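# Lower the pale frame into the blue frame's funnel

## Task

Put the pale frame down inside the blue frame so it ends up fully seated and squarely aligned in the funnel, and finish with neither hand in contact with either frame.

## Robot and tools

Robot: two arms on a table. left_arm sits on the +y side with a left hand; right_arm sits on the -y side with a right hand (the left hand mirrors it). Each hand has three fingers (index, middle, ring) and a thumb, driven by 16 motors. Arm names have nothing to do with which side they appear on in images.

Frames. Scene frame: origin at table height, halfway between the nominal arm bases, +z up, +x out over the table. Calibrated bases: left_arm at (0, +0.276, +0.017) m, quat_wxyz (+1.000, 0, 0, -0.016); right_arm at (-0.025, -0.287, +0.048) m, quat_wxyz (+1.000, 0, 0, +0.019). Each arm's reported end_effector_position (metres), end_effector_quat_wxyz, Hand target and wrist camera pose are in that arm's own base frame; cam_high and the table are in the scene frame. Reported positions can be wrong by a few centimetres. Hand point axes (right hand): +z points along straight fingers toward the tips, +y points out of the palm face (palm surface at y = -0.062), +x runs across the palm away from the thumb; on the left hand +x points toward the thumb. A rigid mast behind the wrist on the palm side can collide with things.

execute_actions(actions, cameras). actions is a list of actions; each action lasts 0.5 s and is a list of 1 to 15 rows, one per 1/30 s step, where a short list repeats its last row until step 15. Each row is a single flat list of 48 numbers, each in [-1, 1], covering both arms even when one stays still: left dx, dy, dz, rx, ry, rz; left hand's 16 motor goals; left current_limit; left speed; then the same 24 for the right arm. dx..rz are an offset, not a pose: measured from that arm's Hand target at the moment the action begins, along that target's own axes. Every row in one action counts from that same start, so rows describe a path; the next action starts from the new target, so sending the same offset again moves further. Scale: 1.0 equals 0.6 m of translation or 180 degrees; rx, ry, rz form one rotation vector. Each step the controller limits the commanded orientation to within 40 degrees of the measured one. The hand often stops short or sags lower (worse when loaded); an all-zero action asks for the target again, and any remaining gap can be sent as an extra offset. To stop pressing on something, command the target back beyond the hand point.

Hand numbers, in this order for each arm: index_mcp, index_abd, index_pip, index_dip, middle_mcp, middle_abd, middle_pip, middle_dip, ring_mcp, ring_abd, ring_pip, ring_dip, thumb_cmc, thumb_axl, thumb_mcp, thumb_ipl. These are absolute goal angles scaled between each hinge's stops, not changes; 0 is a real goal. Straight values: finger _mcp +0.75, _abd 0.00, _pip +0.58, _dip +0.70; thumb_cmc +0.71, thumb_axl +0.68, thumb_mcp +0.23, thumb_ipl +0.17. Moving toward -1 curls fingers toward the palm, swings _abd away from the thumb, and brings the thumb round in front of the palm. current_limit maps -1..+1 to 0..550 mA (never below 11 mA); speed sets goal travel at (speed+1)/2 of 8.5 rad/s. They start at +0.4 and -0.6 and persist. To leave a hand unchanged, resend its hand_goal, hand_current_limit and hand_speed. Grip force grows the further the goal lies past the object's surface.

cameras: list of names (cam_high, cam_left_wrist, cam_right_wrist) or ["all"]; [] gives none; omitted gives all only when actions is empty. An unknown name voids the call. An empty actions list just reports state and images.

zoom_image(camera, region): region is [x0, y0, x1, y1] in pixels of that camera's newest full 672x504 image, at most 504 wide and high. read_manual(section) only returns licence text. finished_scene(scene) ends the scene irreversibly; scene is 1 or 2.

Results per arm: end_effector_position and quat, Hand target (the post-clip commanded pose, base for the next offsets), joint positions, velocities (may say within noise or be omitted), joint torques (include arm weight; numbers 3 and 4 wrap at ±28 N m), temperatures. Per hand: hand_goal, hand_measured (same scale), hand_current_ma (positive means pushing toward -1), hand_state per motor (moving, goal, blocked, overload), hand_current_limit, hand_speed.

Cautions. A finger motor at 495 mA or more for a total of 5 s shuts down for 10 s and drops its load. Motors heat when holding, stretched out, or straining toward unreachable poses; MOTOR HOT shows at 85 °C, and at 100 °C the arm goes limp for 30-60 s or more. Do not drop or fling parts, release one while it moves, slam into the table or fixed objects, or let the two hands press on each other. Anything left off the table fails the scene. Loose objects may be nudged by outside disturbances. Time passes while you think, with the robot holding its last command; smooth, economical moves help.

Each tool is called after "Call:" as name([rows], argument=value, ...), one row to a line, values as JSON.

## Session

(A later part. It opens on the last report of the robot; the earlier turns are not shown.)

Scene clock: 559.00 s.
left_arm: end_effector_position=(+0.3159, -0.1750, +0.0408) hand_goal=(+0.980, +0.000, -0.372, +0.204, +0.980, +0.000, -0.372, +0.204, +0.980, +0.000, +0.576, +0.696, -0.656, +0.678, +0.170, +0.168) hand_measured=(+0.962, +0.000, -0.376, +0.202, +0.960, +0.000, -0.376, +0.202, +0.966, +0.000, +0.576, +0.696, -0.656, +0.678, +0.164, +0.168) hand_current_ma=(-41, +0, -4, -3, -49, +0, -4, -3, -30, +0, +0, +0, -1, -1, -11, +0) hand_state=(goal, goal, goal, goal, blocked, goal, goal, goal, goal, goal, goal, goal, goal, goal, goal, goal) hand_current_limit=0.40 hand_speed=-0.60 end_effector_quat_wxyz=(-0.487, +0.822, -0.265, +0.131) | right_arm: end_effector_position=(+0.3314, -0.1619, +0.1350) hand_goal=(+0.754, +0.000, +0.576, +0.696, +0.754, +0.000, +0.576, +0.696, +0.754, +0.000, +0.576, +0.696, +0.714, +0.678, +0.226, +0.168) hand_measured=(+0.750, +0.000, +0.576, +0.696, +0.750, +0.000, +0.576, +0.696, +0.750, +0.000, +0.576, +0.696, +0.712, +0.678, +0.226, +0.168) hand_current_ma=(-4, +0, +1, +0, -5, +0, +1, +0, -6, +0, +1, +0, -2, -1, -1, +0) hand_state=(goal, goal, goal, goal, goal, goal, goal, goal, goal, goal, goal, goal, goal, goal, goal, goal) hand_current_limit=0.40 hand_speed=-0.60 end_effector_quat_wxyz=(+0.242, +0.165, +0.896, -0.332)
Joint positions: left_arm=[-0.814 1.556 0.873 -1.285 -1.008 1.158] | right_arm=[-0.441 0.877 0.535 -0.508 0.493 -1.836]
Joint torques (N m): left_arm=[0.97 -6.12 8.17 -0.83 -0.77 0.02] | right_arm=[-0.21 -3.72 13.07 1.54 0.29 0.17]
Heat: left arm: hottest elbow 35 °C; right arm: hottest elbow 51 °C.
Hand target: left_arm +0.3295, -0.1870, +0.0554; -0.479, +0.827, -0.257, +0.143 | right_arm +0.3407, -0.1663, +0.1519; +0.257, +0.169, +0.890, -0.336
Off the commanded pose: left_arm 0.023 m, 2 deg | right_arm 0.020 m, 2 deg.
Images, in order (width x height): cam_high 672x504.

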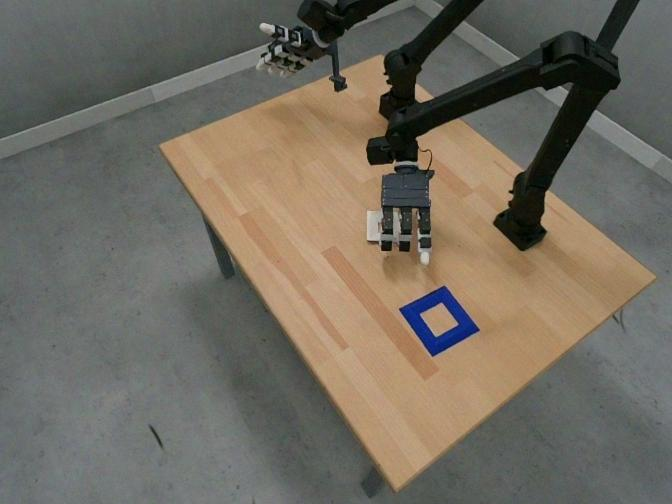

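Call:
execute_actions([
  [[-0.0017,0.0607,0.0415,0,0,0,0.98,0,-0.372,0.203,0.98,0,-0.372,0.203,0.98,0,0.576,0.696,-0.657,0.678,0.169,0.168,0.4,-0.6,0,0,0,0,0,0,0.754,0,0.576,0.696,0.754,0,0.576,0.696,0.754,0,0.576,0.696,0.714,0.678,0.226,0.168,0.4,-0.6]],
], cameras=["cam_high","cam_left_wrist"])

Call:
zoom_image(camera="cam_high", region=[350, 190, 440, 280])

Call:
zoom_image(camera="cam_left_wrist", region=[0, 0, 360, 240])

Scene clock: 574.47 s.
left_arm: end_effector_position=(+0.3311, -0.1877, +0.0145) hand_goal=(+0.980, +0.000, -0.372, +0.204, +0.980, +0.000, -0.372, +0.204, +0.980, +0.000, +0.576, +0.696, -0.656, +0.678, +0.170, +0.168) hand_measured=(+0.962, +0.000, -0.376, +0.202, +0.960, +0.000, -0.376, +0.202, +0.966, +0.000, +0.576, +0.696, -0.656, +0.678, +0.164, +0.168) hand_current_ma=(-40, +0, -4, -3, -48, +0, -4, -3, -30, +0, +0, +0, -1, -1, -11, +0) hand_state=(goal, goal, goal, goal, goal, goal, goal, goal, goal, goal, goal, goal, goal, goal, goal, goal) hand_current_limit=0.40 hand_speed=-0.60 end_effector_quat_wxyz=(-0.477, +0.828, -0.254, +0.149) | right_arm: end_effector_position=(+0.3314, -0.1619, +0.1350) hand_goal=(+0.754, +0.000, +0.576, +0.696, +0.754, +0.000, +0.576, +0.696, +0.754, +0.000, +0.576, +0.696, +0.714, +0.678, +0.226, +0.168) hand_measured=(+0.750, +0.000, +0.576, +0.696, +0.750, +0.000, +0.576, +0.696, +0.750, +0.000, +0.576, +0.696, +0.712, +0.678, +0.226, +0.168) hand_current_ma=(-4, +0, +1, +0, -5, +0, +1, +0, -6, +0, +1, +0, -2, -1, -1, +0) hand_state=(goal, goal, goal, goal, goal, goal, goal, goal, goal, goal, goal, goal, goal, goal, goal, goal) hand_current_limit=0.40 hand_speed=-0.60 end_effector_quat_wxyz=(+0.242, +0.165, +0.896, -0.332)
Joint positions: left_arm=[-0.808 1.623 0.873 -1.163 -1.009 1.167] | right_arm=[-0.441 0.877 0.535 -0.508 0.493 -1.836]
Joint torques (N m): left_arm=[1.08 -6.18 4.49 -0.18 -0.87 0.05] | right_arm=[0.21 -3.66 13.12 1.58 0.29 0.14]
Heat: left arm: hottest elbow 34 °C; right arm: hottest elbow 51 °C.
Hand target: left_arm +0.3303, -0.1833, +0.0114; -0.479, +0.827, -0.257, +0.143 | right_arm +0.3407, -0.1663, +0.1519; +0.257, +0.169, +0.890, -0.336
Off the commanded pose: left_arm 0.005 m, 1 deg | right_arm 0.020 m, 2 deg.
camera_calibration:
cam_left_wrist: T_world_to_cam=[[-0.479099, 0.67084, 0.566072, 0.235431], [0.127972, -0.58463, 0.801143, -0.212658], [0.868382, 0.456268, 0.194247, -0.0857639], [0, 0, 0, 1]] pos_world=[0.214485, -0.243131, 0.0537576]
Images, in order (width x height): cam_high 672x504, cam_left_wrist 672x504.

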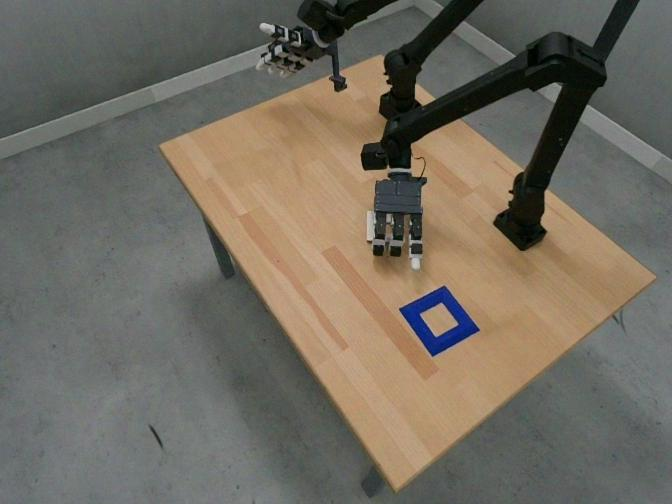

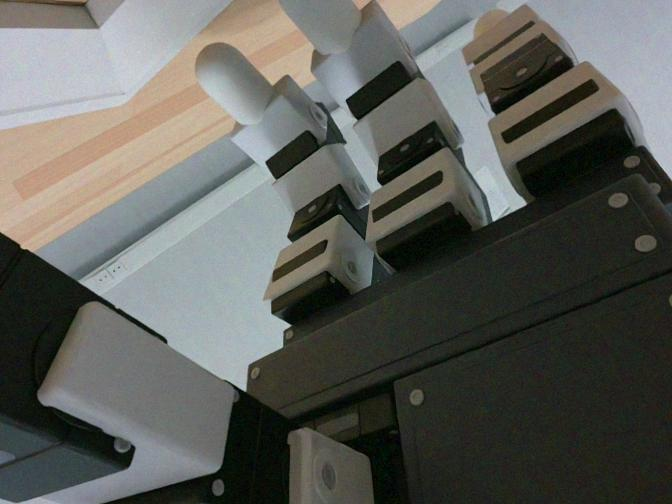

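Scaled by 5.600.

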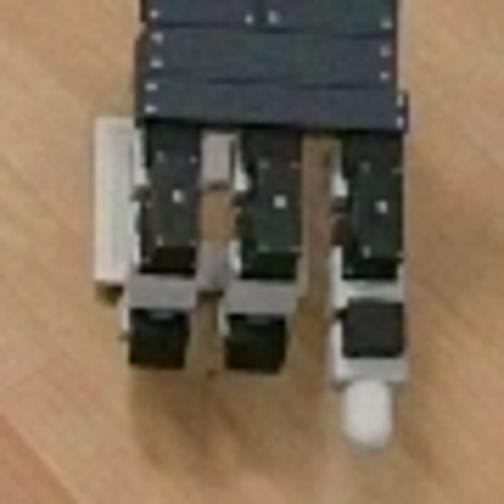

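Scaled by 1.400.

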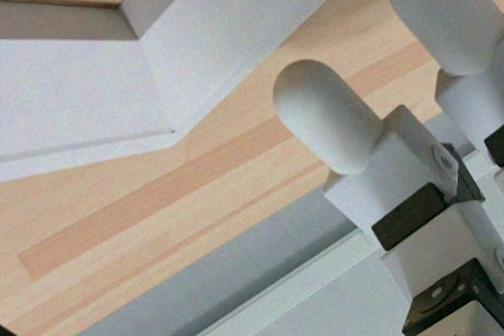

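Call:
execute_actions([
  [[-0.0018,0.0045,0.0057,0,0,0,0.98,0,-0.372,0.203,0.98,0,-0.372,0.203,0.98,0,0.576,0.696,-0.657,0.678,0.169,0.168,0.4,-0.6,0,0,0,0,0,0,0.754,0,0.576,0.696,0.754,0,0.576,0.696,0.754,0,0.576,0.696,0.714,0.678,0.226,0.168,0.4,-0.6]],
  [[0,0,0,0,0,0,0.86,0,-0.409,0.197,0.86,0,-0.409,0.197,0.98,0,0.576,0.696,-0.657,0.678,0.05,0.168,0.4,-0.8,0,0,0,0,0,0,0.754,0,0.576,0.696,0.754,0,0.576,0.696,0.754,0,0.576,0.696,0.714,0.678,0.226,0.168,0.4,-0.6]],
], cameras=["cam_high","cam_left_wrist"])

Call:
zoom_image(camera="cam_high", region=[350, 190, 440, 280])

Call:
zoom_image(camera="cam_left_wrist", region=[0, 0, 360, 240])

Scene clock: 600.83 s.
left_arm: end_effector_position=(+0.3318, -0.1866, +0.0122) hand_goal=(+0.860, +0.000, -0.408, +0.198, +0.860, +0.000, -0.408, +0.198, +0.980, +0.000, +0.576, +0.696, -0.656, +0.678, +0.050, +0.168) hand_measured=(+0.856, +0.000, -0.406, +0.200, +0.854, +0.000, -0.406, +0.200, +0.966, +0.000, +0.576, +0.696, -0.656, +0.678, +0.052, +0.168) hand_current_ma=(-8, +0, +3, +3, -10, +0, +3, +3, -30, +0, +0, +0, -1, -1, +2, +0) hand_state=(goal, goal, goal, goal, goal, goal, goal, goal, goal, goal, goal, goal, goal, goal, goal, goal) hand_current_limit=0.40 hand_speed=-0.80 end_effector_quat_wxyz=(-0.475, +0.829, -0.253, +0.151) | right_arm: end_effector_position=(+0.3314, -0.1619, +0.1350) hand_goal=(+0.754, +0.000, +0.576, +0.696, +0.754, +0.000, +0.576, +0.696, +0.754, +0.000, +0.576, +0.696, +0.714, +0.678, +0.226, +0.168) hand_measured=(+0.750, +0.000, +0.576, +0.696, +0.750, +0.000, +0.576, +0.696, +0.750, +0.000, +0.576, +0.696, +0.712, +0.678, +0.226, +0.168) hand_current_ma=(-4, +0, +1, +0, -5, +0, +1, +0, -6, +0, +1, +0, -2, -1, -1, +0) hand_state=(goal, goal, goal, goal, goal, goal, goal, goal, goal, goal, goal, goal, goal, goal, goal, goal) hand_current_limit=0.40 hand_speed=-0.60 end_effector_quat_wxyz=(+0.242, +0.165, +0.896, -0.332)
Joint positions: left_arm=[-0.804 1.623 0.866 -1.144 -1.01 1.175] | right_arm=[-0.441 0.877 0.535 -0.508 0.493 -1.836]
Joint torques (N m): left_arm=[-0.03 -6.18 4.67 0.08 -0.9 0.04] | right_arm=[0.09 -3.43 13.09 1.51 0.32 0.17]
Motor temperatures (°C): left_arm=[28 29 33 25 26 25] | right_arm=[27 23 52 23 23 24]
Heat: left arm: hottest elbow 33 °C; right arm: hottest elbow 52 °C.
Hand target: left_arm +0.3303, -0.1814, +0.0074; -0.479, +0.827, -0.257, +0.144 | right_arm +0.3407, -0.1663, +0.1519; +0.257, +0.169, +0.890, -0.336
Off the commanded pose: left_arm 0.007 m, 1 deg | right_arm 0.020 m, 2 deg.
camera_calibration:
cam_left_wrist: T_world_to_cam=[[-0.480865, 0.673298, 0.56164, 0.237572], [0.125248, -0.581243, 0.804033, -0.208778], [0.867803, 0.456976, 0.19517, -0.0861831], [0, 0, 0, 1]] pos_world=[0.215179, -0.241924, 0.0512553]
Images, in order (width x height): cam_high 672x504, cam_left_wrist 672x504.

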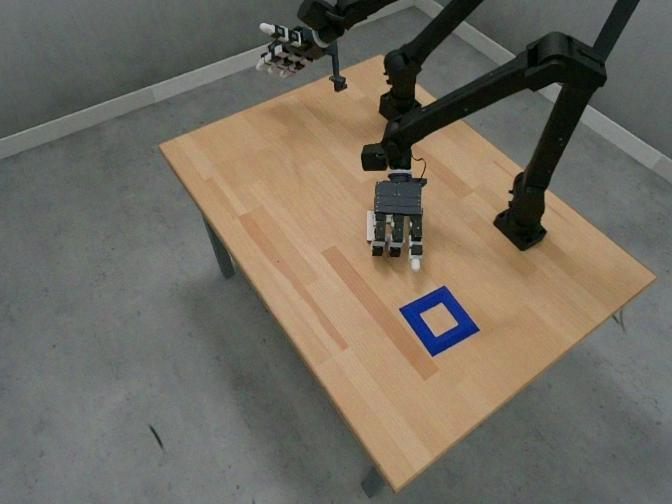

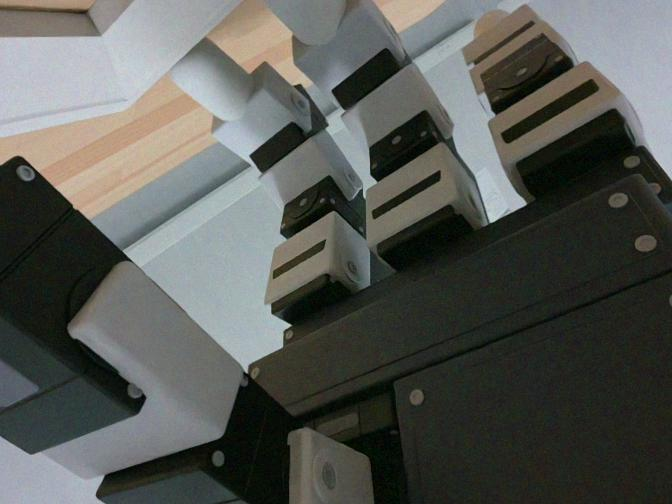

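Scaled by 5.600.

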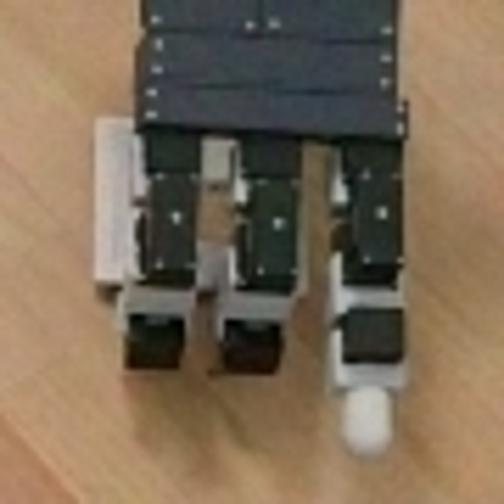

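Scaled by 1.400.

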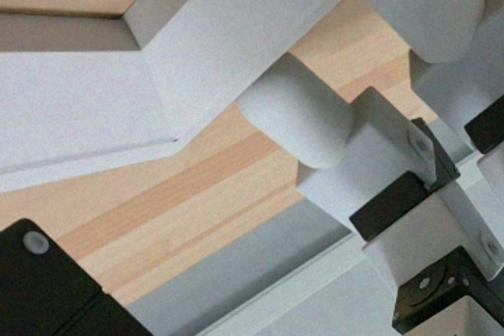

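Call:
execute_actions([
  [[0,0,0,0,0,0,0.86,0,-0.409,0.197,0.86,0,-0.409,0.197,0.98,0,0.576,0.696,-0.657,0.678,-0.03,0.168,0.4,-0.8,0,0,0,0,0,0,0.754,0,0.576,0.696,0.754,0,0.576,0.696,0.754,0,0.576,0.696,0.714,0.678,0.226,0.168,0.4,-0.6]],
], cameras=["cam_high","cam_left_wrist"])

Call:
zoom_image(camera="cam_high", region=[350, 190, 440, 280])

Call:
zoom_image(camera="cam_left_wrist", region=[0, 0, 360, 240])

Scene clock: 608.87 s.
left_arm: end_effector_position=(+0.3318, -0.1866, +0.0122) hand_goal=(+0.860, +0.000, -0.408, +0.198, +0.860, +0.000, -0.408, +0.198, +0.980, +0.000, +0.576, +0.696, -0.656, +0.678, -0.030, +0.168) hand_measured=(+0.856, +0.000, -0.406, +0.200, +0.858, +0.000, -0.404, +0.200, +0.966, +0.000, +0.576, +0.696, -0.656, +0.678, -0.002, +0.172) hand_current_ma=(-8, +0, +3, +3, -3, +0, +5, +3, -30, +0, +0, +0, +0, -1, +97, +10) hand_state=(goal, goal, goal, goal, goal, goal, goal, goal, goal, goal, goal, goal, goal, goal, blocked, goal) hand_current_limit=0.40 hand_speed=-0.80 end_effector_quat_wxyz=(-0.475, +0.829, -0.253, +0.151) | right_arm: end_effector_position=(+0.3314, -0.1619, +0.1350) hand_goal=(+0.754, +0.000, +0.576, +0.696, +0.754, +0.000, +0.576, +0.696, +0.754, +0.000, +0.576, +0.696, +0.714, +0.678, +0.226, +0.168) hand_measured=(+0.750, +0.000, +0.576, +0.696, +0.750, +0.000, +0.576, +0.696, +0.750, +0.000, +0.576, +0.696, +0.712, +0.678, +0.226, +0.168) hand_current_ma=(-4, +0, +1, +0, -5, +0, +1, +0, -6, +0, +1, +0, -2, -1, -1, +0) hand_state=(goal, goal, goal, goal, goal, goal, goal, goal, goal, goal, goal, goal, goal, goal, goal, goal) hand_current_limit=0.40 hand_speed=-0.60 end_effector_quat_wxyz=(+0.242, +0.165, +0.896, -0.332)
Joint positions: left_arm=[-0.804 1.623 0.866 -1.144 -1.01 1.175] | right_arm=[-0.441 0.877 0.535 -0.508 0.493 -1.836]
Joint torques (N m): left_arm=[1.38 -6.59 4.41 -0.13 -0.93 0.04] | right_arm=[0.09 -3.43 13.15 1.48 0.29 0.17]
Heat: left arm: hottest elbow 33 °C; right arm: hottest elbow 52 °C.
Hand target: left_arm +0.3303, -0.1814, +0.0074; -0.479, +0.827, -0.257, +0.143 | right_arm +0.3407, -0.1663, +0.1519; +0.257, +0.169, +0.890, -0.336
Off the commanded pose: left_arm 0.007 m, 1 deg | right_arm 0.020 m, 2 deg.
camera_calibration:
cam_left_wrist: T_world_to_cam=[[-0.480865, 0.673298, 0.56164, 0.237572], [0.125248, -0.581243, 0.804033, -0.208778], [0.867803, 0.456976, 0.19517, -0.0861831], [0, 0, 0, 1]] pos_world=[0.215179, -0.241924, 0.0512553]
Images, in order (width x height): cam_high 672x504, cam_left_wrist 672x504.

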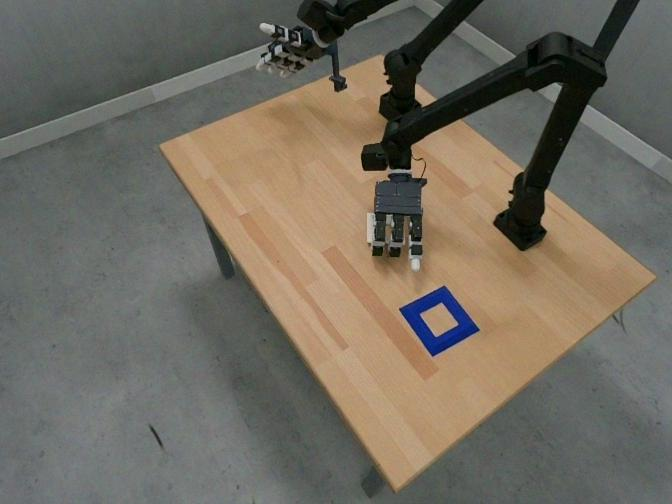

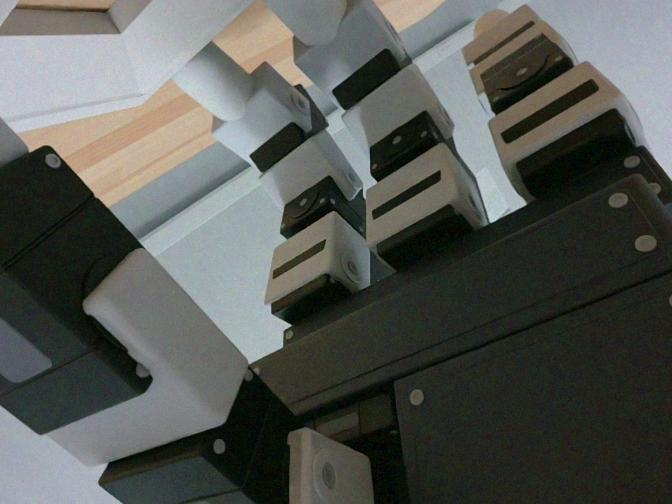

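Scaled by 5.600.

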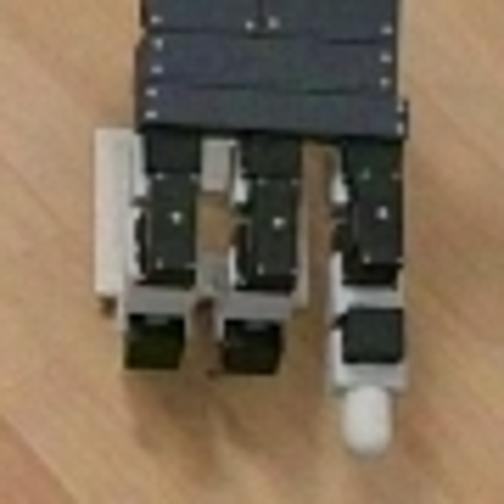

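Scaled by 1.400.

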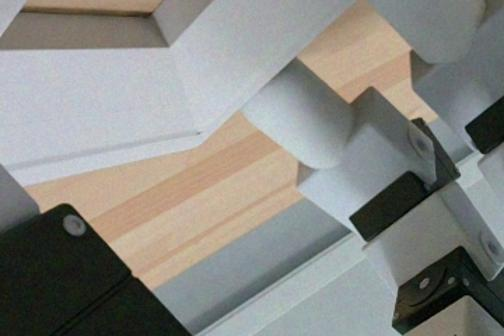

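Call:
execute_actions([
  [[0,0,0,0,0,0,0.82,0,-0.409,0.197,0.82,0,-0.409,0.197,0.98,0,0.576,0.696,-0.657,0.678,-0.09,0.168,0.4,-0.8,0,0,0,0,0,0,0.754,0,0.576,0.696,0.754,0,0.576,0.696,0.754,0,0.576,0.696,0.714,0.678,0.226,0.168,0.4,-0.6]],
], cameras=["cam_high","cam_left_wrist"])

Call:
zoom_image(camera="cam_high", region=[350, 190, 440, 280])

Call:
zoom_image(camera="cam_left_wrist", region=[0, 0, 360, 240])

Scene clock: 616.77 s.
left_arm: end_effector_position=(+0.3320, -0.1865, +0.0124) hand_goal=(+0.820, +0.000, -0.408, +0.198, +0.820, +0.000, -0.408, +0.198, +0.980, +0.000, +0.576, +0.696, -0.656, +0.678, -0.090, +0.168) hand_measured=(+0.846, +0.000, -0.400, +0.200, +0.848, +0.000, -0.398, +0.200, +0.966, +0.000, +0.576, +0.696, -0.656, +0.678, -0.012, +0.186) hand_current_ma=(+69, +0, +15, +3, +78, +0, +18, +3, -30, +0, +0, +0, +0, -1, +359, +58) hand_state=(blocked, goal, goal, goal, blocked, goal, goal, goal, goal, goal, goal, goal, goal, goal, blocked, goal) hand_current_limit=0.40 hand_speed=-0.80 end_effector_quat_wxyz=(-0.476, +0.829, -0.253, +0.151) | right_arm: end_effector_position=(+0.3314, -0.1619, +0.1350) hand_goal=(+0.754, +0.000, +0.576, +0.696, +0.754, +0.000, +0.576, +0.696, +0.754, +0.000, +0.576, +0.696, +0.714, +0.678, +0.226, +0.168) hand_measured=(+0.750, +0.000, +0.576, +0.696, +0.750, +0.000, +0.576, +0.696, +0.750, +0.000, +0.576, +0.696, +0.712, +0.678, +0.226, +0.168) hand_current_ma=(-4, +0, +1, +0, -5, +0, +1, +0, -6, +0, +1, +0, -2, -1, -1, +0) hand_state=(goal, goal, goal, goal, goal, goal, goal, goal, goal, goal, goal, goal, goal, goal, goal, goal) hand_current_limit=0.40 hand_speed=-0.60 end_effector_quat_wxyz=(+0.242, +0.165, +0.896, -0.332)
Joint positions: left_arm=[-0.804 1.623 0.866 -1.144 -1.012 1.175] | right_arm=[-0.441 0.877 0.535 -0.508 0.493 -1.836]
Joint torques (N m): left_arm=[0.85 -5.83 4.45 -0.12 -0.87 0.03] | right_arm=[-0.03 -3.55 13.07 1.54 0.3 0.15]
Heat: left arm: hottest elbow 33 °C; right arm: hottest elbow 52 °C.
Hand target: left_arm +0.3303, -0.1814, +0.0074; -0.479, +0.827, -0.257, +0.143 | right_arm +0.3407, -0.1663, +0.1519; +0.257, +0.169, +0.890, -0.336
Off the commanded pose: left_arm 0.007 m, 1 deg | right_arm 0.020 m, 2 deg.
camera_calibration:
cam_left_wrist: T_world_to_cam=[[-0.480677, 0.672869, 0.562314, 0.23724], [0.124077, -0.582613, 0.803223, -0.20866], [0.868075, 0.455861, 0.196561, -0.0868052], [0, 0, 0, 1]] pos_world=[0.215279, -0.241628, 0.0512593]
Images, in order (width x height): cam_high 672x504, cam_left_wrist 672x504.

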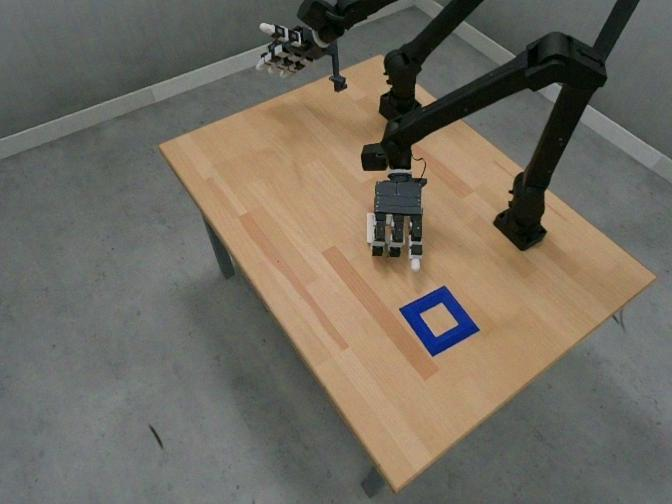

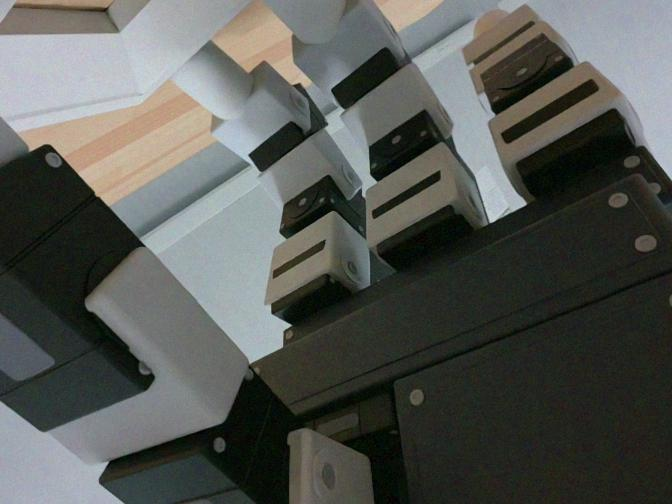

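Scaled by 5.600.

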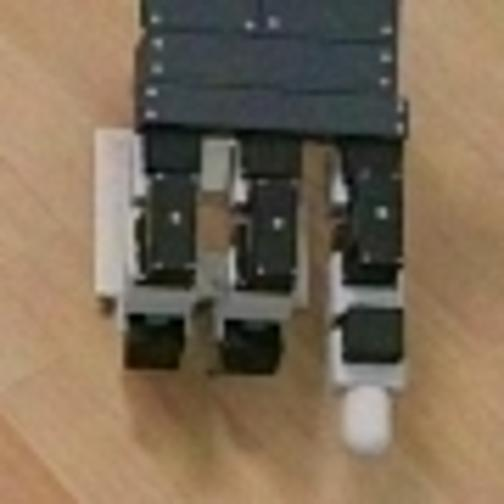

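Scaled by 1.400.

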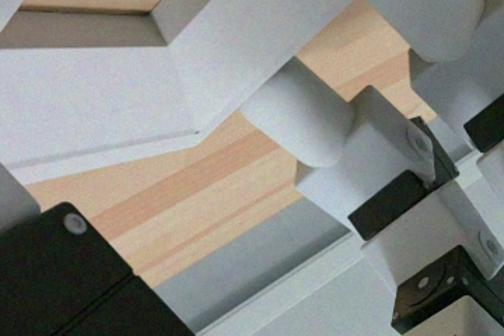

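Call:
execute_actions([
  [[-0.0004,-0.0398,-0.0228,0,0,0,0.82,0,-0.409,0.197,0.82,0,-0.409,0.197,0.98,0,0.576,0.696,-0.657,0.678,-0.09,0.168,0.4,-0.8,0,0,0,0,0,0,0.754,0,0.576,0.696,0.754,0,0.576,0.696,0.754,0,0.576,0.696,0.714,0.678,0.226,0.168,0.4,-0.6]],
  [[-0.0004,-0.0398,-0.0228,0,0,0,0.82,0,-0.409,0.197,0.82,0,-0.409,0.197,0.98,0,0.576,0.696,-0.657,0.678,-0.09,0.168,0.4,-0.8,0,0,0,0,0,0,0.754,0,0.576,0.696,0.754,0,0.576,0.696,0.754,0,0.576,0.696,0.714,0.678,0.226,0.168,0.4,-0.6]],
], cameras=["cam_high","cam_left_wrist"])

Call:
zoom_image(camera="cam_high", region=[350, 170, 450, 270])

Call:
zoom_image(camera="cam_left_wrist", region=[0, 0, 360, 240])

Scene clock: 626.33 s.
left_arm: end_effector_position=(+0.3154, -0.1688, +0.0450) hand_goal=(+0.820, +0.000, -0.408, +0.198, +0.820, +0.000, -0.408, +0.198, +0.980, +0.000, +0.576, +0.696, -0.656, +0.678, -0.090, +0.168) hand_measured=(+0.846, +0.000, -0.394, +0.204, +0.848, +0.000, -0.394, +0.204, +0.966, +0.000, +0.576, +0.696, -0.654, +0.678, -0.016, +0.186) hand_current_ma=(+69, +0, +27, +11, +72, +0, +30, +11, -30, +0, +0, +0, +4, -1, +338, +58) hand_state=(blocked, goal, goal, goal, blocked, goal, goal, goal, goal, goal, goal, goal, goal, goal, blocked, goal) hand_current_limit=0.40 hand_speed=-0.80 end_effector_quat_wxyz=(-0.487, +0.821, -0.267, +0.128) | right_arm: end_effector_position=(+0.3314, -0.1619, +0.1350) hand_goal=(+0.754, +0.000, +0.576, +0.696, +0.754, +0.000, +0.576, +0.696, +0.754, +0.000, +0.576, +0.696, +0.714, +0.678, +0.226, +0.168) hand_measured=(+0.750, +0.000, +0.576, +0.696, +0.750, +0.000, +0.576, +0.696, +0.750, +0.000, +0.576, +0.696, +0.712, +0.678, +0.226, +0.168) hand_current_ma=(-4, +0, +1, +0, -5, +0, +1, +0, -6, +0, +1, +0, -2, -1, -1, +0) hand_state=(goal, goal, goal, goal, goal, goal, goal, goal, goal, goal, goal, goal, goal, goal, goal, goal) hand_current_limit=0.40 hand_speed=-0.60 end_effector_quat_wxyz=(+0.242, +0.165, +0.896, -0.332)
Joint positions: left_arm=[-0.803 1.537 0.866 -1.286 -1.011 1.18] | right_arm=[-0.441 0.877 0.535 -0.508 0.493 -1.836]
Joint velocities: left_arm=[within noise] | right_arm=[-0.005 0.005 0.002 -0.007 -0.022 -0.154]
Joint torques (N m): left_arm=[0.62 -7.18 8.55 -1.05 -0.94 0.02] | right_arm=[0.09 -3.43 13.14 1.5 0.31 0.17]
Heat: left arm: hottest elbow 33 °C; right arm: hottest elbow 52 °C.
Hand target: left_arm +0.3304, -0.1814, +0.0624; -0.479, +0.827, -0.257, +0.143 | right_arm +0.3407, -0.1663, +0.1519; +0.257, +0.169, +0.890, -0.336
Off the commanded pose: left_arm 0.026 m, 2 deg | right_arm 0.020 m, 2 deg.
camera_calibration:
cam_left_wrist: T_world_to_cam=[[-0.455405, 0.648912, 0.609524, 0.184892], [0.157013, -0.615367, 0.772445, -0.237058], [0.876329, 0.447478, 0.178354, -0.0899582], [0, 0, 0, 1]] pos_world=[0.200255, -0.225603, 0.0864627]
Images, in order (width x height): cam_high 672x504, cam_left_wrist 672x504.

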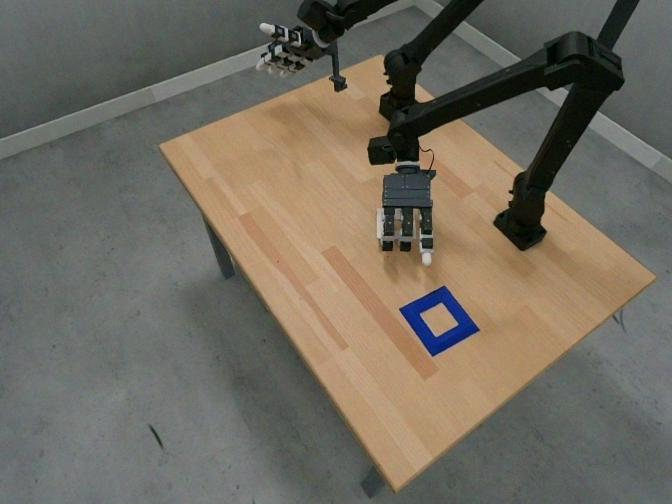

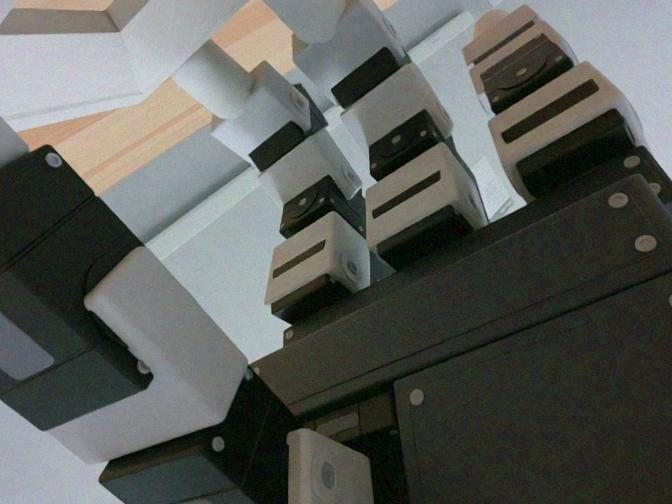

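Scaled by 5.040.

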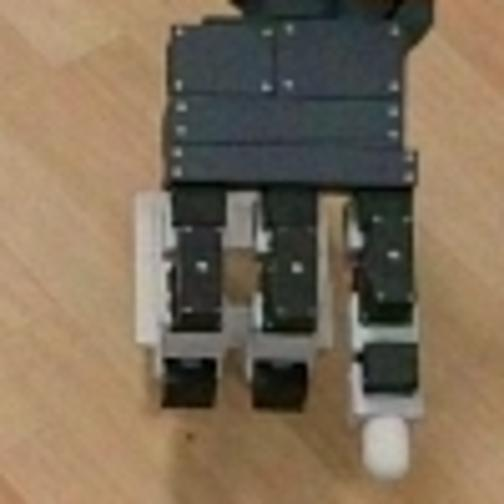

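Scaled by 1.400.

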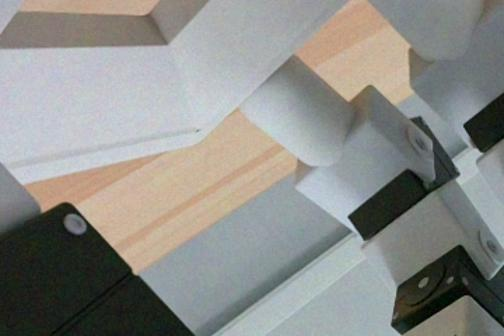

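Call:
zoom_image(camera="cam_high", region=[395, 280, 440, 325])

Call:
zoom_image(camera="cam_high", region=[425, 310, 485, 360])

Scaled by 11.200.

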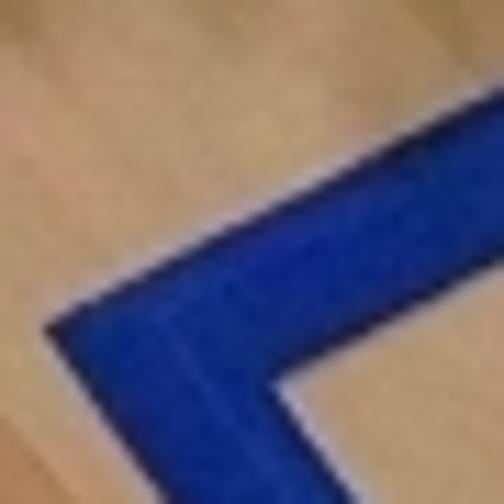

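Scaled by 8.400.

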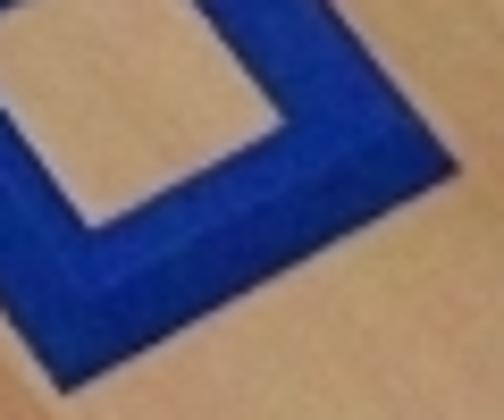

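Call:
execute_actions([
  [[-0.0442,-0.0517,0.0745,-0.0003,-0.0299,-0.0173,0.82,0,-0.409,0.197,0.82,0,-0.409,0.197,0.98,0,0.576,0.696,-0.657,0.678,-0.09,0.168,0.4,-0.8,0,0,0,0,0,0,0.754,0,0.576,0.696,0.754,0,0.576,0.696,0.754,0,0.576,0.696,0.714,0.678,0.226,0.168,0.4,-0.6]],
  [[-0.0342,-0.0538,0.0781,-0.0003,-0.0299,-0.0173,0.82,0,-0.409,0.197,0.82,0,-0.409,0.197,0.98,0,0.576,0.696,-0.657,0.678,-0.09,0.168,0.4,-0.8,0,0,0,0,0,0,0.754,0,0.576,0.696,0.754,0,0.576,0.696,0.754,0,0.576,0.696,0.714,0.678,0.226,0.168,0.4,-0.6]],
  [[-0.0238,-0.0554,0.0809,-0.0003,-0.0299,-0.0173,0.82,0,-0.409,0.197,0.82,0,-0.409,0.197,0.98,0,0.576,0.696,-0.657,0.678,-0.09,0.168,0.4,-0.8,0,0,0,0,0,0,0.754,0,0.576,0.696,0.754,0,0.576,0.696,0.754,0,0.576,0.696,0.714,0.678,0.226,0.168,0.4,-0.6]],
  [[-0.0129,-0.0564,0.0826,-0.0003,-0.0299,-0.0173,0.82,0,-0.409,0.197,0.82,0,-0.409,0.197,0.98,0,0.576,0.696,-0.657,0.678,-0.09,0.168,0.4,-0.8,0,0,0,0,0,0,0.754,0,0.576,0.696,0.754,0,0.576,0.696,0.754,0,0.576,0.696,0.714,0.678,0.226,0.168,0.4,-0.6]],
  [[-0.0021,-0.0568,0.0833,-0.0003,-0.0299,-0.0173,0.82,0,-0.409,0.197,0.82,0,-0.409,0.197,0.98,0,0.576,0.696,-0.657,0.678,-0.09,0.168,0.4,-0.8,0,0,0,0,0,0,0.754,0,0.576,0.696,0.754,0,0.576,0.696,0.754,0,0.576,0.696,0.714,0.678,0.226,0.168,0.4,-0.6]],
], cameras=["cam_high","cam_left_wrist"])

Call:
zoom_image(camera="cam_high", region=[390, 220, 510, 370])

Call:
zoom_image(camera="cam_left_wrist", region=[0, 0, 360, 240])

Scene clock: 691.73 s.
left_arm: end_effector_position=(+0.3618, +0.1175, +0.0767) hand_goal=(+0.820, +0.000, -0.408, +0.198, +0.820, +0.000, -0.408, +0.198, +0.980, +0.000, +0.576, +0.696, -0.656, +0.678, -0.090, +0.168) hand_measured=(+0.846, +0.000, -0.392, +0.206, +0.846, +0.000, -0.392, +0.204, +0.966, +0.000, +0.576, +0.696, -0.652, +0.678, -0.016, +0.188) hand_current_ma=(+65, +0, +32, +12, +69, +0, +33, +11, -30, +0, +0, +0, +4, -1, +333, +62) hand_state=(blocked, goal, goal, goal, blocked, goal, goal, goal, goal, goal, goal, goal, goal, goal, blocked, goal) hand_current_limit=0.40 hand_speed=-0.80 end_effector_quat_wxyz=(-0.499, +0.866, -0.028, -0.003) | right_arm: end_effector_position=(+0.3314, -0.1619, +0.1350) hand_goal=(+0.754, +0.000, +0.576, +0.696, +0.754, +0.000, +0.576, +0.696, +0.754, +0.000, +0.576, +0.696, +0.714, +0.678, +0.226, +0.168) hand_measured=(+0.750, +0.000, +0.576, +0.696, +0.750, +0.000, +0.576, +0.696, +0.750, +0.000, +0.576, +0.696, +0.712, +0.678, +0.226, +0.168) hand_current_ma=(-4, +0, +1, +0, -5, +0, +1, +0, -6, +0, +1, +0, -2, -1, -1, +0) hand_state=(goal, goal, goal, goal, goal, goal, goal, goal, goal, goal, goal, goal, goal, goal, goal, goal) hand_current_limit=0.40 hand_speed=-0.60 end_effector_quat_wxyz=(+0.242, +0.165, +0.896, -0.332)
Joint positions: left_arm=[0.033 1.36 0.798 -0.906 -1.043 1.728] | right_arm=[-0.441 0.877 0.535 -0.508 0.493 -1.836]
Joint torques (N m): left_arm=[0.26 -4.95 7.99 0.92 -0.9 0.07] | right_arm=[-0.03 -3.25 13.15 1.52 0.3 0.18]
Heat: left arm: hottest elbow 37 °C; right arm: hottest elbow 53 °C.
Hand target: left_arm +0.3735, +0.1173, +0.0856; -0.500, +0.866, -0.026, +0.010 | right_arm +0.3407, -0.1663, +0.1519; +0.257, +0.169, +0.890, -0.336
Off the commanded pose: left_arm 0.015 m, 2 deg | right_arm 0.020 m, 2 deg.
camera_calibration:
cam_left_wrist: T_world_to_cam=[[-0.737581, 0.319322, 0.594985, 0.142921], [0.445294, -0.432379, 0.784068, -0.219396], [0.507629, 0.843257, 0.176722, -0.177448], [0, 0, 0, 1]] pos_world=[0.293189, 0.00913347, 0.118345]
Images, in order (width x height): cam_high 672x504, cam_left_wrist 672x504.

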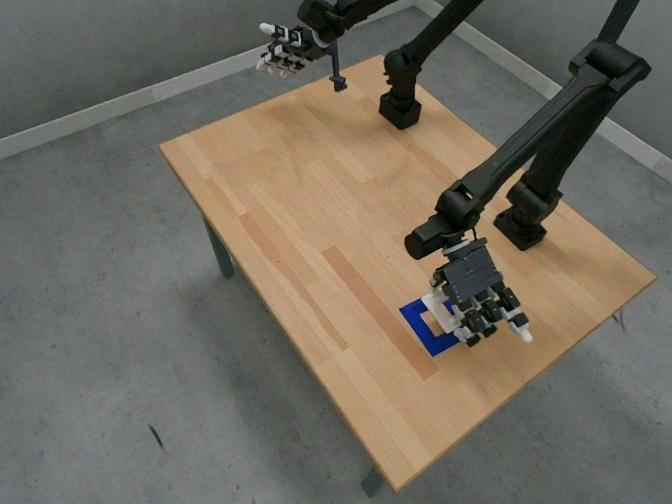

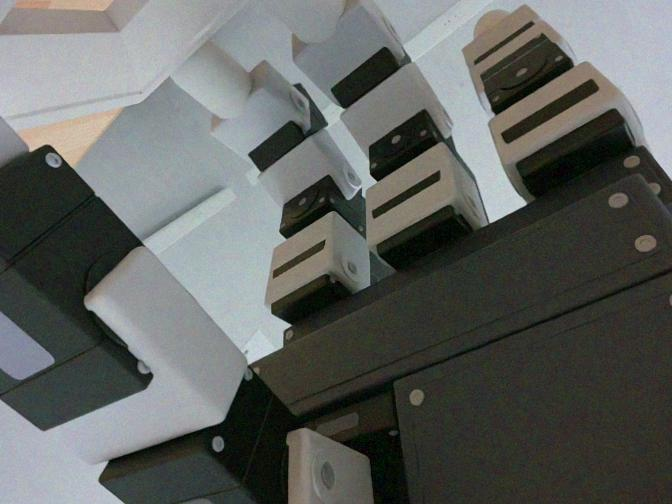

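Scaled by 3.360.

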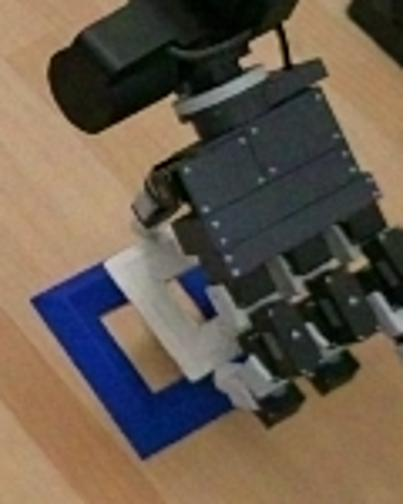

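Scaled by 1.400.

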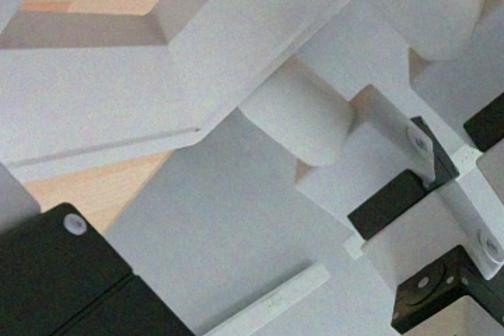

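Call:
execute_actions([
  [[0.0079,0.0676,0.0293,0,0,0,0.82,0,-0.409,0.197,0.82,0,-0.409,0.197,0.98,0,0.576,0.696,-0.657,0.678,-0.09,0.168,0.4,-0.8,0,0,0,0,0,0,0.754,0,0.576,0.696,0.754,0,0.576,0.696,0.754,0,0.576,0.696,0.714,0.678,0.226,0.168,0.4,-0.6]],
], cameras=["cam_high","cam_left_wrist"])

Call:
zoom_image(camera="cam_high", region=[390, 270, 490, 370])

Call:
zoom_image(camera="cam_left_wrist", region=[0, 0, 360, 240])

Scene clock: 712.03 s.
left_arm: end_effector_position=(+0.3744, +0.1134, +0.0417) hand_goal=(+0.820, +0.000, -0.408, +0.198, +0.820, +0.000, -0.408, +0.198, +0.980, +0.000, +0.576, +0.696, -0.656, +0.678, -0.090, +0.168) hand_measured=(+0.846, +0.000, -0.392, +0.206, +0.846, +0.000, -0.392, +0.204, +0.966, +0.000, +0.576, +0.696, -0.652, +0.678, -0.016, +0.188) hand_current_ma=(+65, +0, +32, +12, +69, +0, +33, +11, -30, +0, +0, +0, +4, -1, +333, +62) hand_state=(blocked, goal, goal, goal, blocked, goal, goal, goal, goal, goal, goal, goal, goal, goal, blocked, goal) hand_current_limit=0.40 hand_speed=-0.80 end_effector_quat_wxyz=(-0.499, +0.866, -0.031, +0.002) | right_arm: end_effector_position=(+0.3314, -0.1619, +0.1350) hand_goal=(+0.754, +0.000, +0.576, +0.696, +0.754, +0.000, +0.576, +0.696, +0.754, +0.000, +0.576, +0.696, +0.714, +0.678, +0.226, +0.168) hand_measured=(+0.750, +0.000, +0.576, +0.696, +0.750, +0.000, +0.576, +0.696, +0.750, +0.000, +0.576, +0.696, +0.712, +0.678, +0.226, +0.168) hand_current_ma=(-4, +0, +1, +0, -5, +0, +1, +0, -6, +0, +1, +0, -2, -1, -1, +0) hand_state=(goal, goal, goal, goal, goal, goal, goal, goal, goal, goal, goal, goal, goal, goal, goal, goal) hand_current_limit=0.40 hand_speed=-0.60 end_effector_quat_wxyz=(+0.242, +0.165, +0.896, -0.332)
Joint positions: left_arm=[0.022 1.45 0.777 -0.791 -1.041 1.725] | right_arm=[-0.441 0.877 0.535 -0.508 0.493 -1.836]
Joint torques (N m): left_arm=[0.09 -5.54 5.79 0.87 -0.98 -0.15] | right_arm=[-0.21 -3.31 13.09 1.52 0.3 0.19]
Heat: left arm: hottest elbow 37 °C; right arm: hottest elbow 53 °C.
Hand target: left_arm +0.3776, +0.1121, +0.0417; -0.500, +0.866, -0.026, +0.010 | right_arm +0.3407, -0.1663, +0.1519; +0.257, +0.169, +0.890, -0.336
Off the commanded pose: left_arm 0.003 m, 1 deg | right_arm 0.020 m, 2 deg.
camera_calibration:
cam_left_wrist: T_world_to_cam=[[-0.738224, 0.327691, 0.589614, 0.173842], [0.435889, -0.435341, 0.787705, -0.19556], [0.514807, 0.838509, 0.178542, -0.176425], [0, 0, 0, 1]] pos_world=[0.304401, 0.00583167, 0.0830436]
Images, in order (width x height): cam_high 672x504, cam_left_wrist 672x504.

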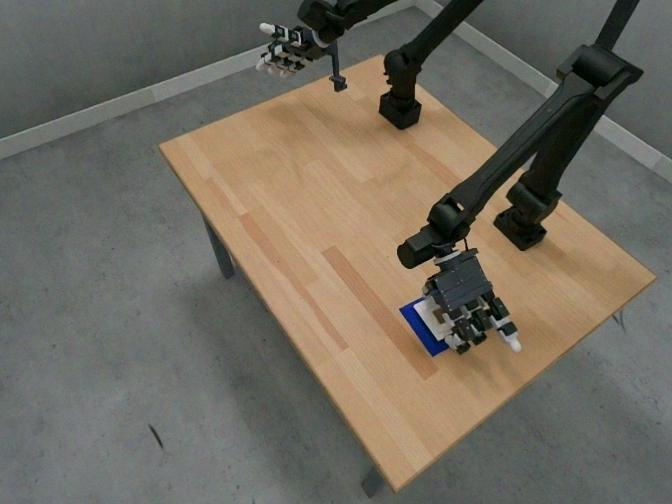

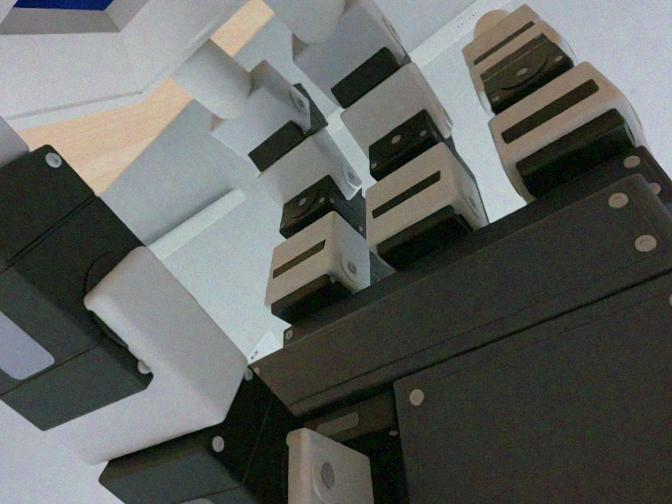

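Scaled by 5.040.

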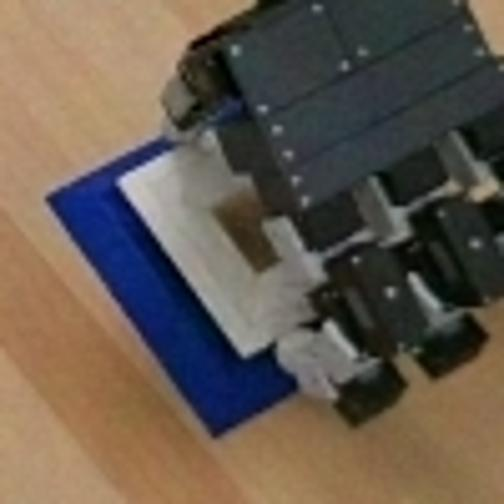

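Scaled by 1.400.

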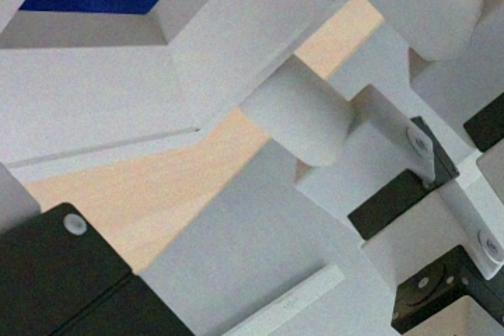

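Call:
execute_actions([
  [[0.0067,0.0189,0.0113,0,0,-0.0135,0.82,0,-0.409,0.197,0.82,0,-0.409,0.197,0.98,0,0.576,0.696,-0.657,0.678,-0.09,0.168,0.4,-0.8,0,0,0,0,0,0,0.754,0,0.576,0.696,0.754,0,0.576,0.696,0.754,0,0.576,0.696,0.714,0.678,0.226,0.168,0.4,-0.6]],
], cameras=["cam_high","cam_left_wrist"])

Call:
zoom_image(camera="cam_high", region=[390, 280, 470, 360])

Call:
zoom_image(camera="cam_left_wrist", region=[0, 0, 360, 240])

Scene clock: 738.30 s.
left_arm: end_effector_position=(+0.3800, +0.1138, +0.0309) hand_goal=(+0.820, +0.000, -0.408, +0.198, +0.820, +0.000, -0.408, +0.198, +0.980, +0.000, +0.576, +0.696, -0.656, +0.678, -0.090, +0.168) hand_measured=(+0.846, +0.000, -0.392, +0.206, +0.846, +0.000, -0.392, +0.204, +0.966, +0.000, +0.576, +0.696, -0.652, +0.678, -0.016, +0.188) hand_current_ma=(+65, +0, +32, +12, +69, +0, +33, +11, -30, +0, +0, +0, +4, -1, +333, +62) hand_state=(blocked, goal, goal, goal, blocked, goal, goal, goal, goal, goal, goal, goal, goal, goal, blocked, goal) hand_current_limit=0.40 hand_speed=-0.80 end_effector_quat_wxyz=(-0.499, +0.867, -0.012, +0.015) | right_arm: end_effector_position=(+0.3314, -0.1619, +0.1350) hand_goal=(+0.754, +0.000, +0.576, +0.696, +0.754, +0.000, +0.576, +0.696, +0.754, +0.000, +0.576, +0.696, +0.714, +0.678, +0.226, +0.168) hand_measured=(+0.750, +0.000, +0.576, +0.696, +0.750, +0.000, +0.576, +0.696, +0.750, +0.000, +0.576, +0.696, +0.712, +0.678, +0.226, +0.168) hand_current_ma=(-4, +0, +1, +0, -5, +0, +1, +0, -6, +0, +1, +0, -2, -1, -1, +0) hand_state=(goal, goal, goal, goal, goal, goal, goal, goal, goal, goal, goal, goal, goal, goal, goal, goal) hand_current_limit=0.40 hand_speed=-0.60 end_effector_quat_wxyz=(+0.242, +0.165, +0.896, -0.332)
Joint positions: left_arm=[0.022 1.476 0.765 -0.747 -1.041 1.685] | right_arm=[-0.441 0.877 0.535 -0.508 0.493 -1.836]
Joint torques (N m): left_arm=[0.03 -4.78 5.24 0.81 -0.97 -0.23] | right_arm=[0.09 -3.49 13.16 1.52 0.32 0.16]
Heat: left arm: hottest elbow 35 °C; right arm: hottest elbow 53 °C.
Hand target: left_arm +0.3814, +0.1121, +0.0284; -0.500, +0.866, -0.008, +0.020 | right_arm +0.3407, -0.1663, +0.1519; +0.257, +0.169, +0.890, -0.336
Off the commanded pose: left_arm 0.003 m, 1 deg | right_arm 0.020 m, 2 deg.
camera_calibration:
cam_left_wrist: T_world_to_cam=[[-0.768317, 0.313327, 0.558135, 0.198208], [0.411726, -0.425711, 0.805761, -0.18182], [0.490071, 0.848879, 0.198076, -0.170047], [0, 0, 0, 1]] pos_world=[0.310482, 0.00484298, 0.0695586]
Images, in order (width x height): cam_high 672x504, cam_left_wrist 672x504.

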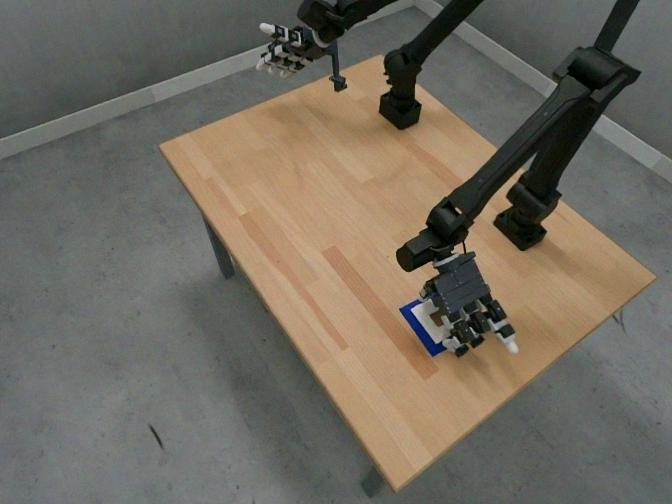

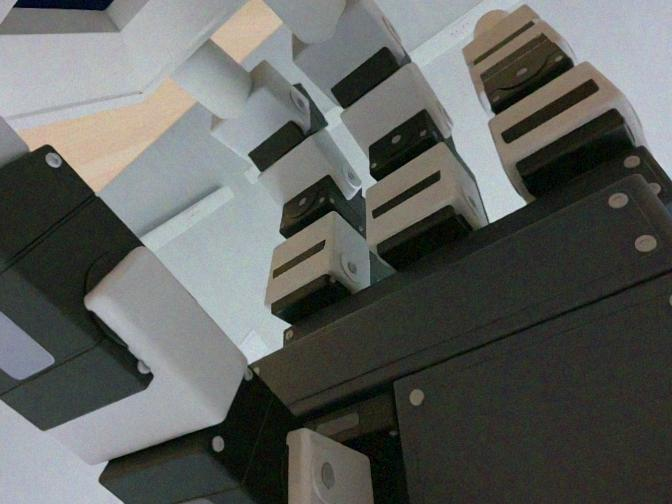

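Scaled by 6.300.

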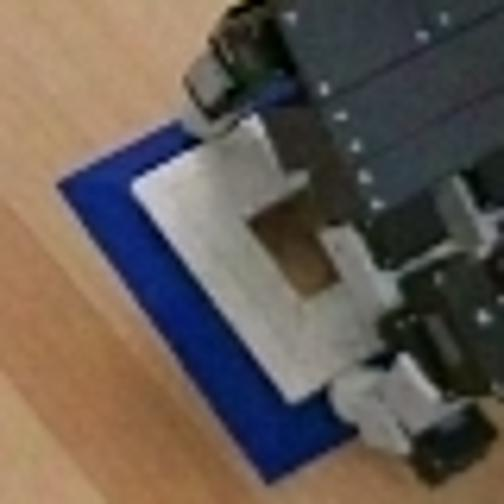

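Scaled by 1.400.

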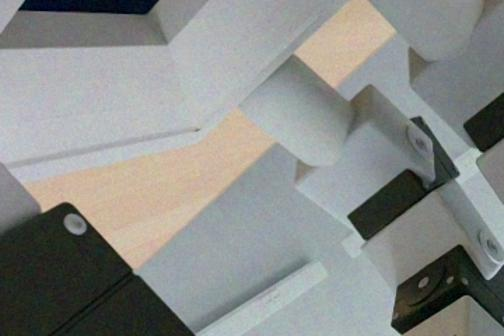

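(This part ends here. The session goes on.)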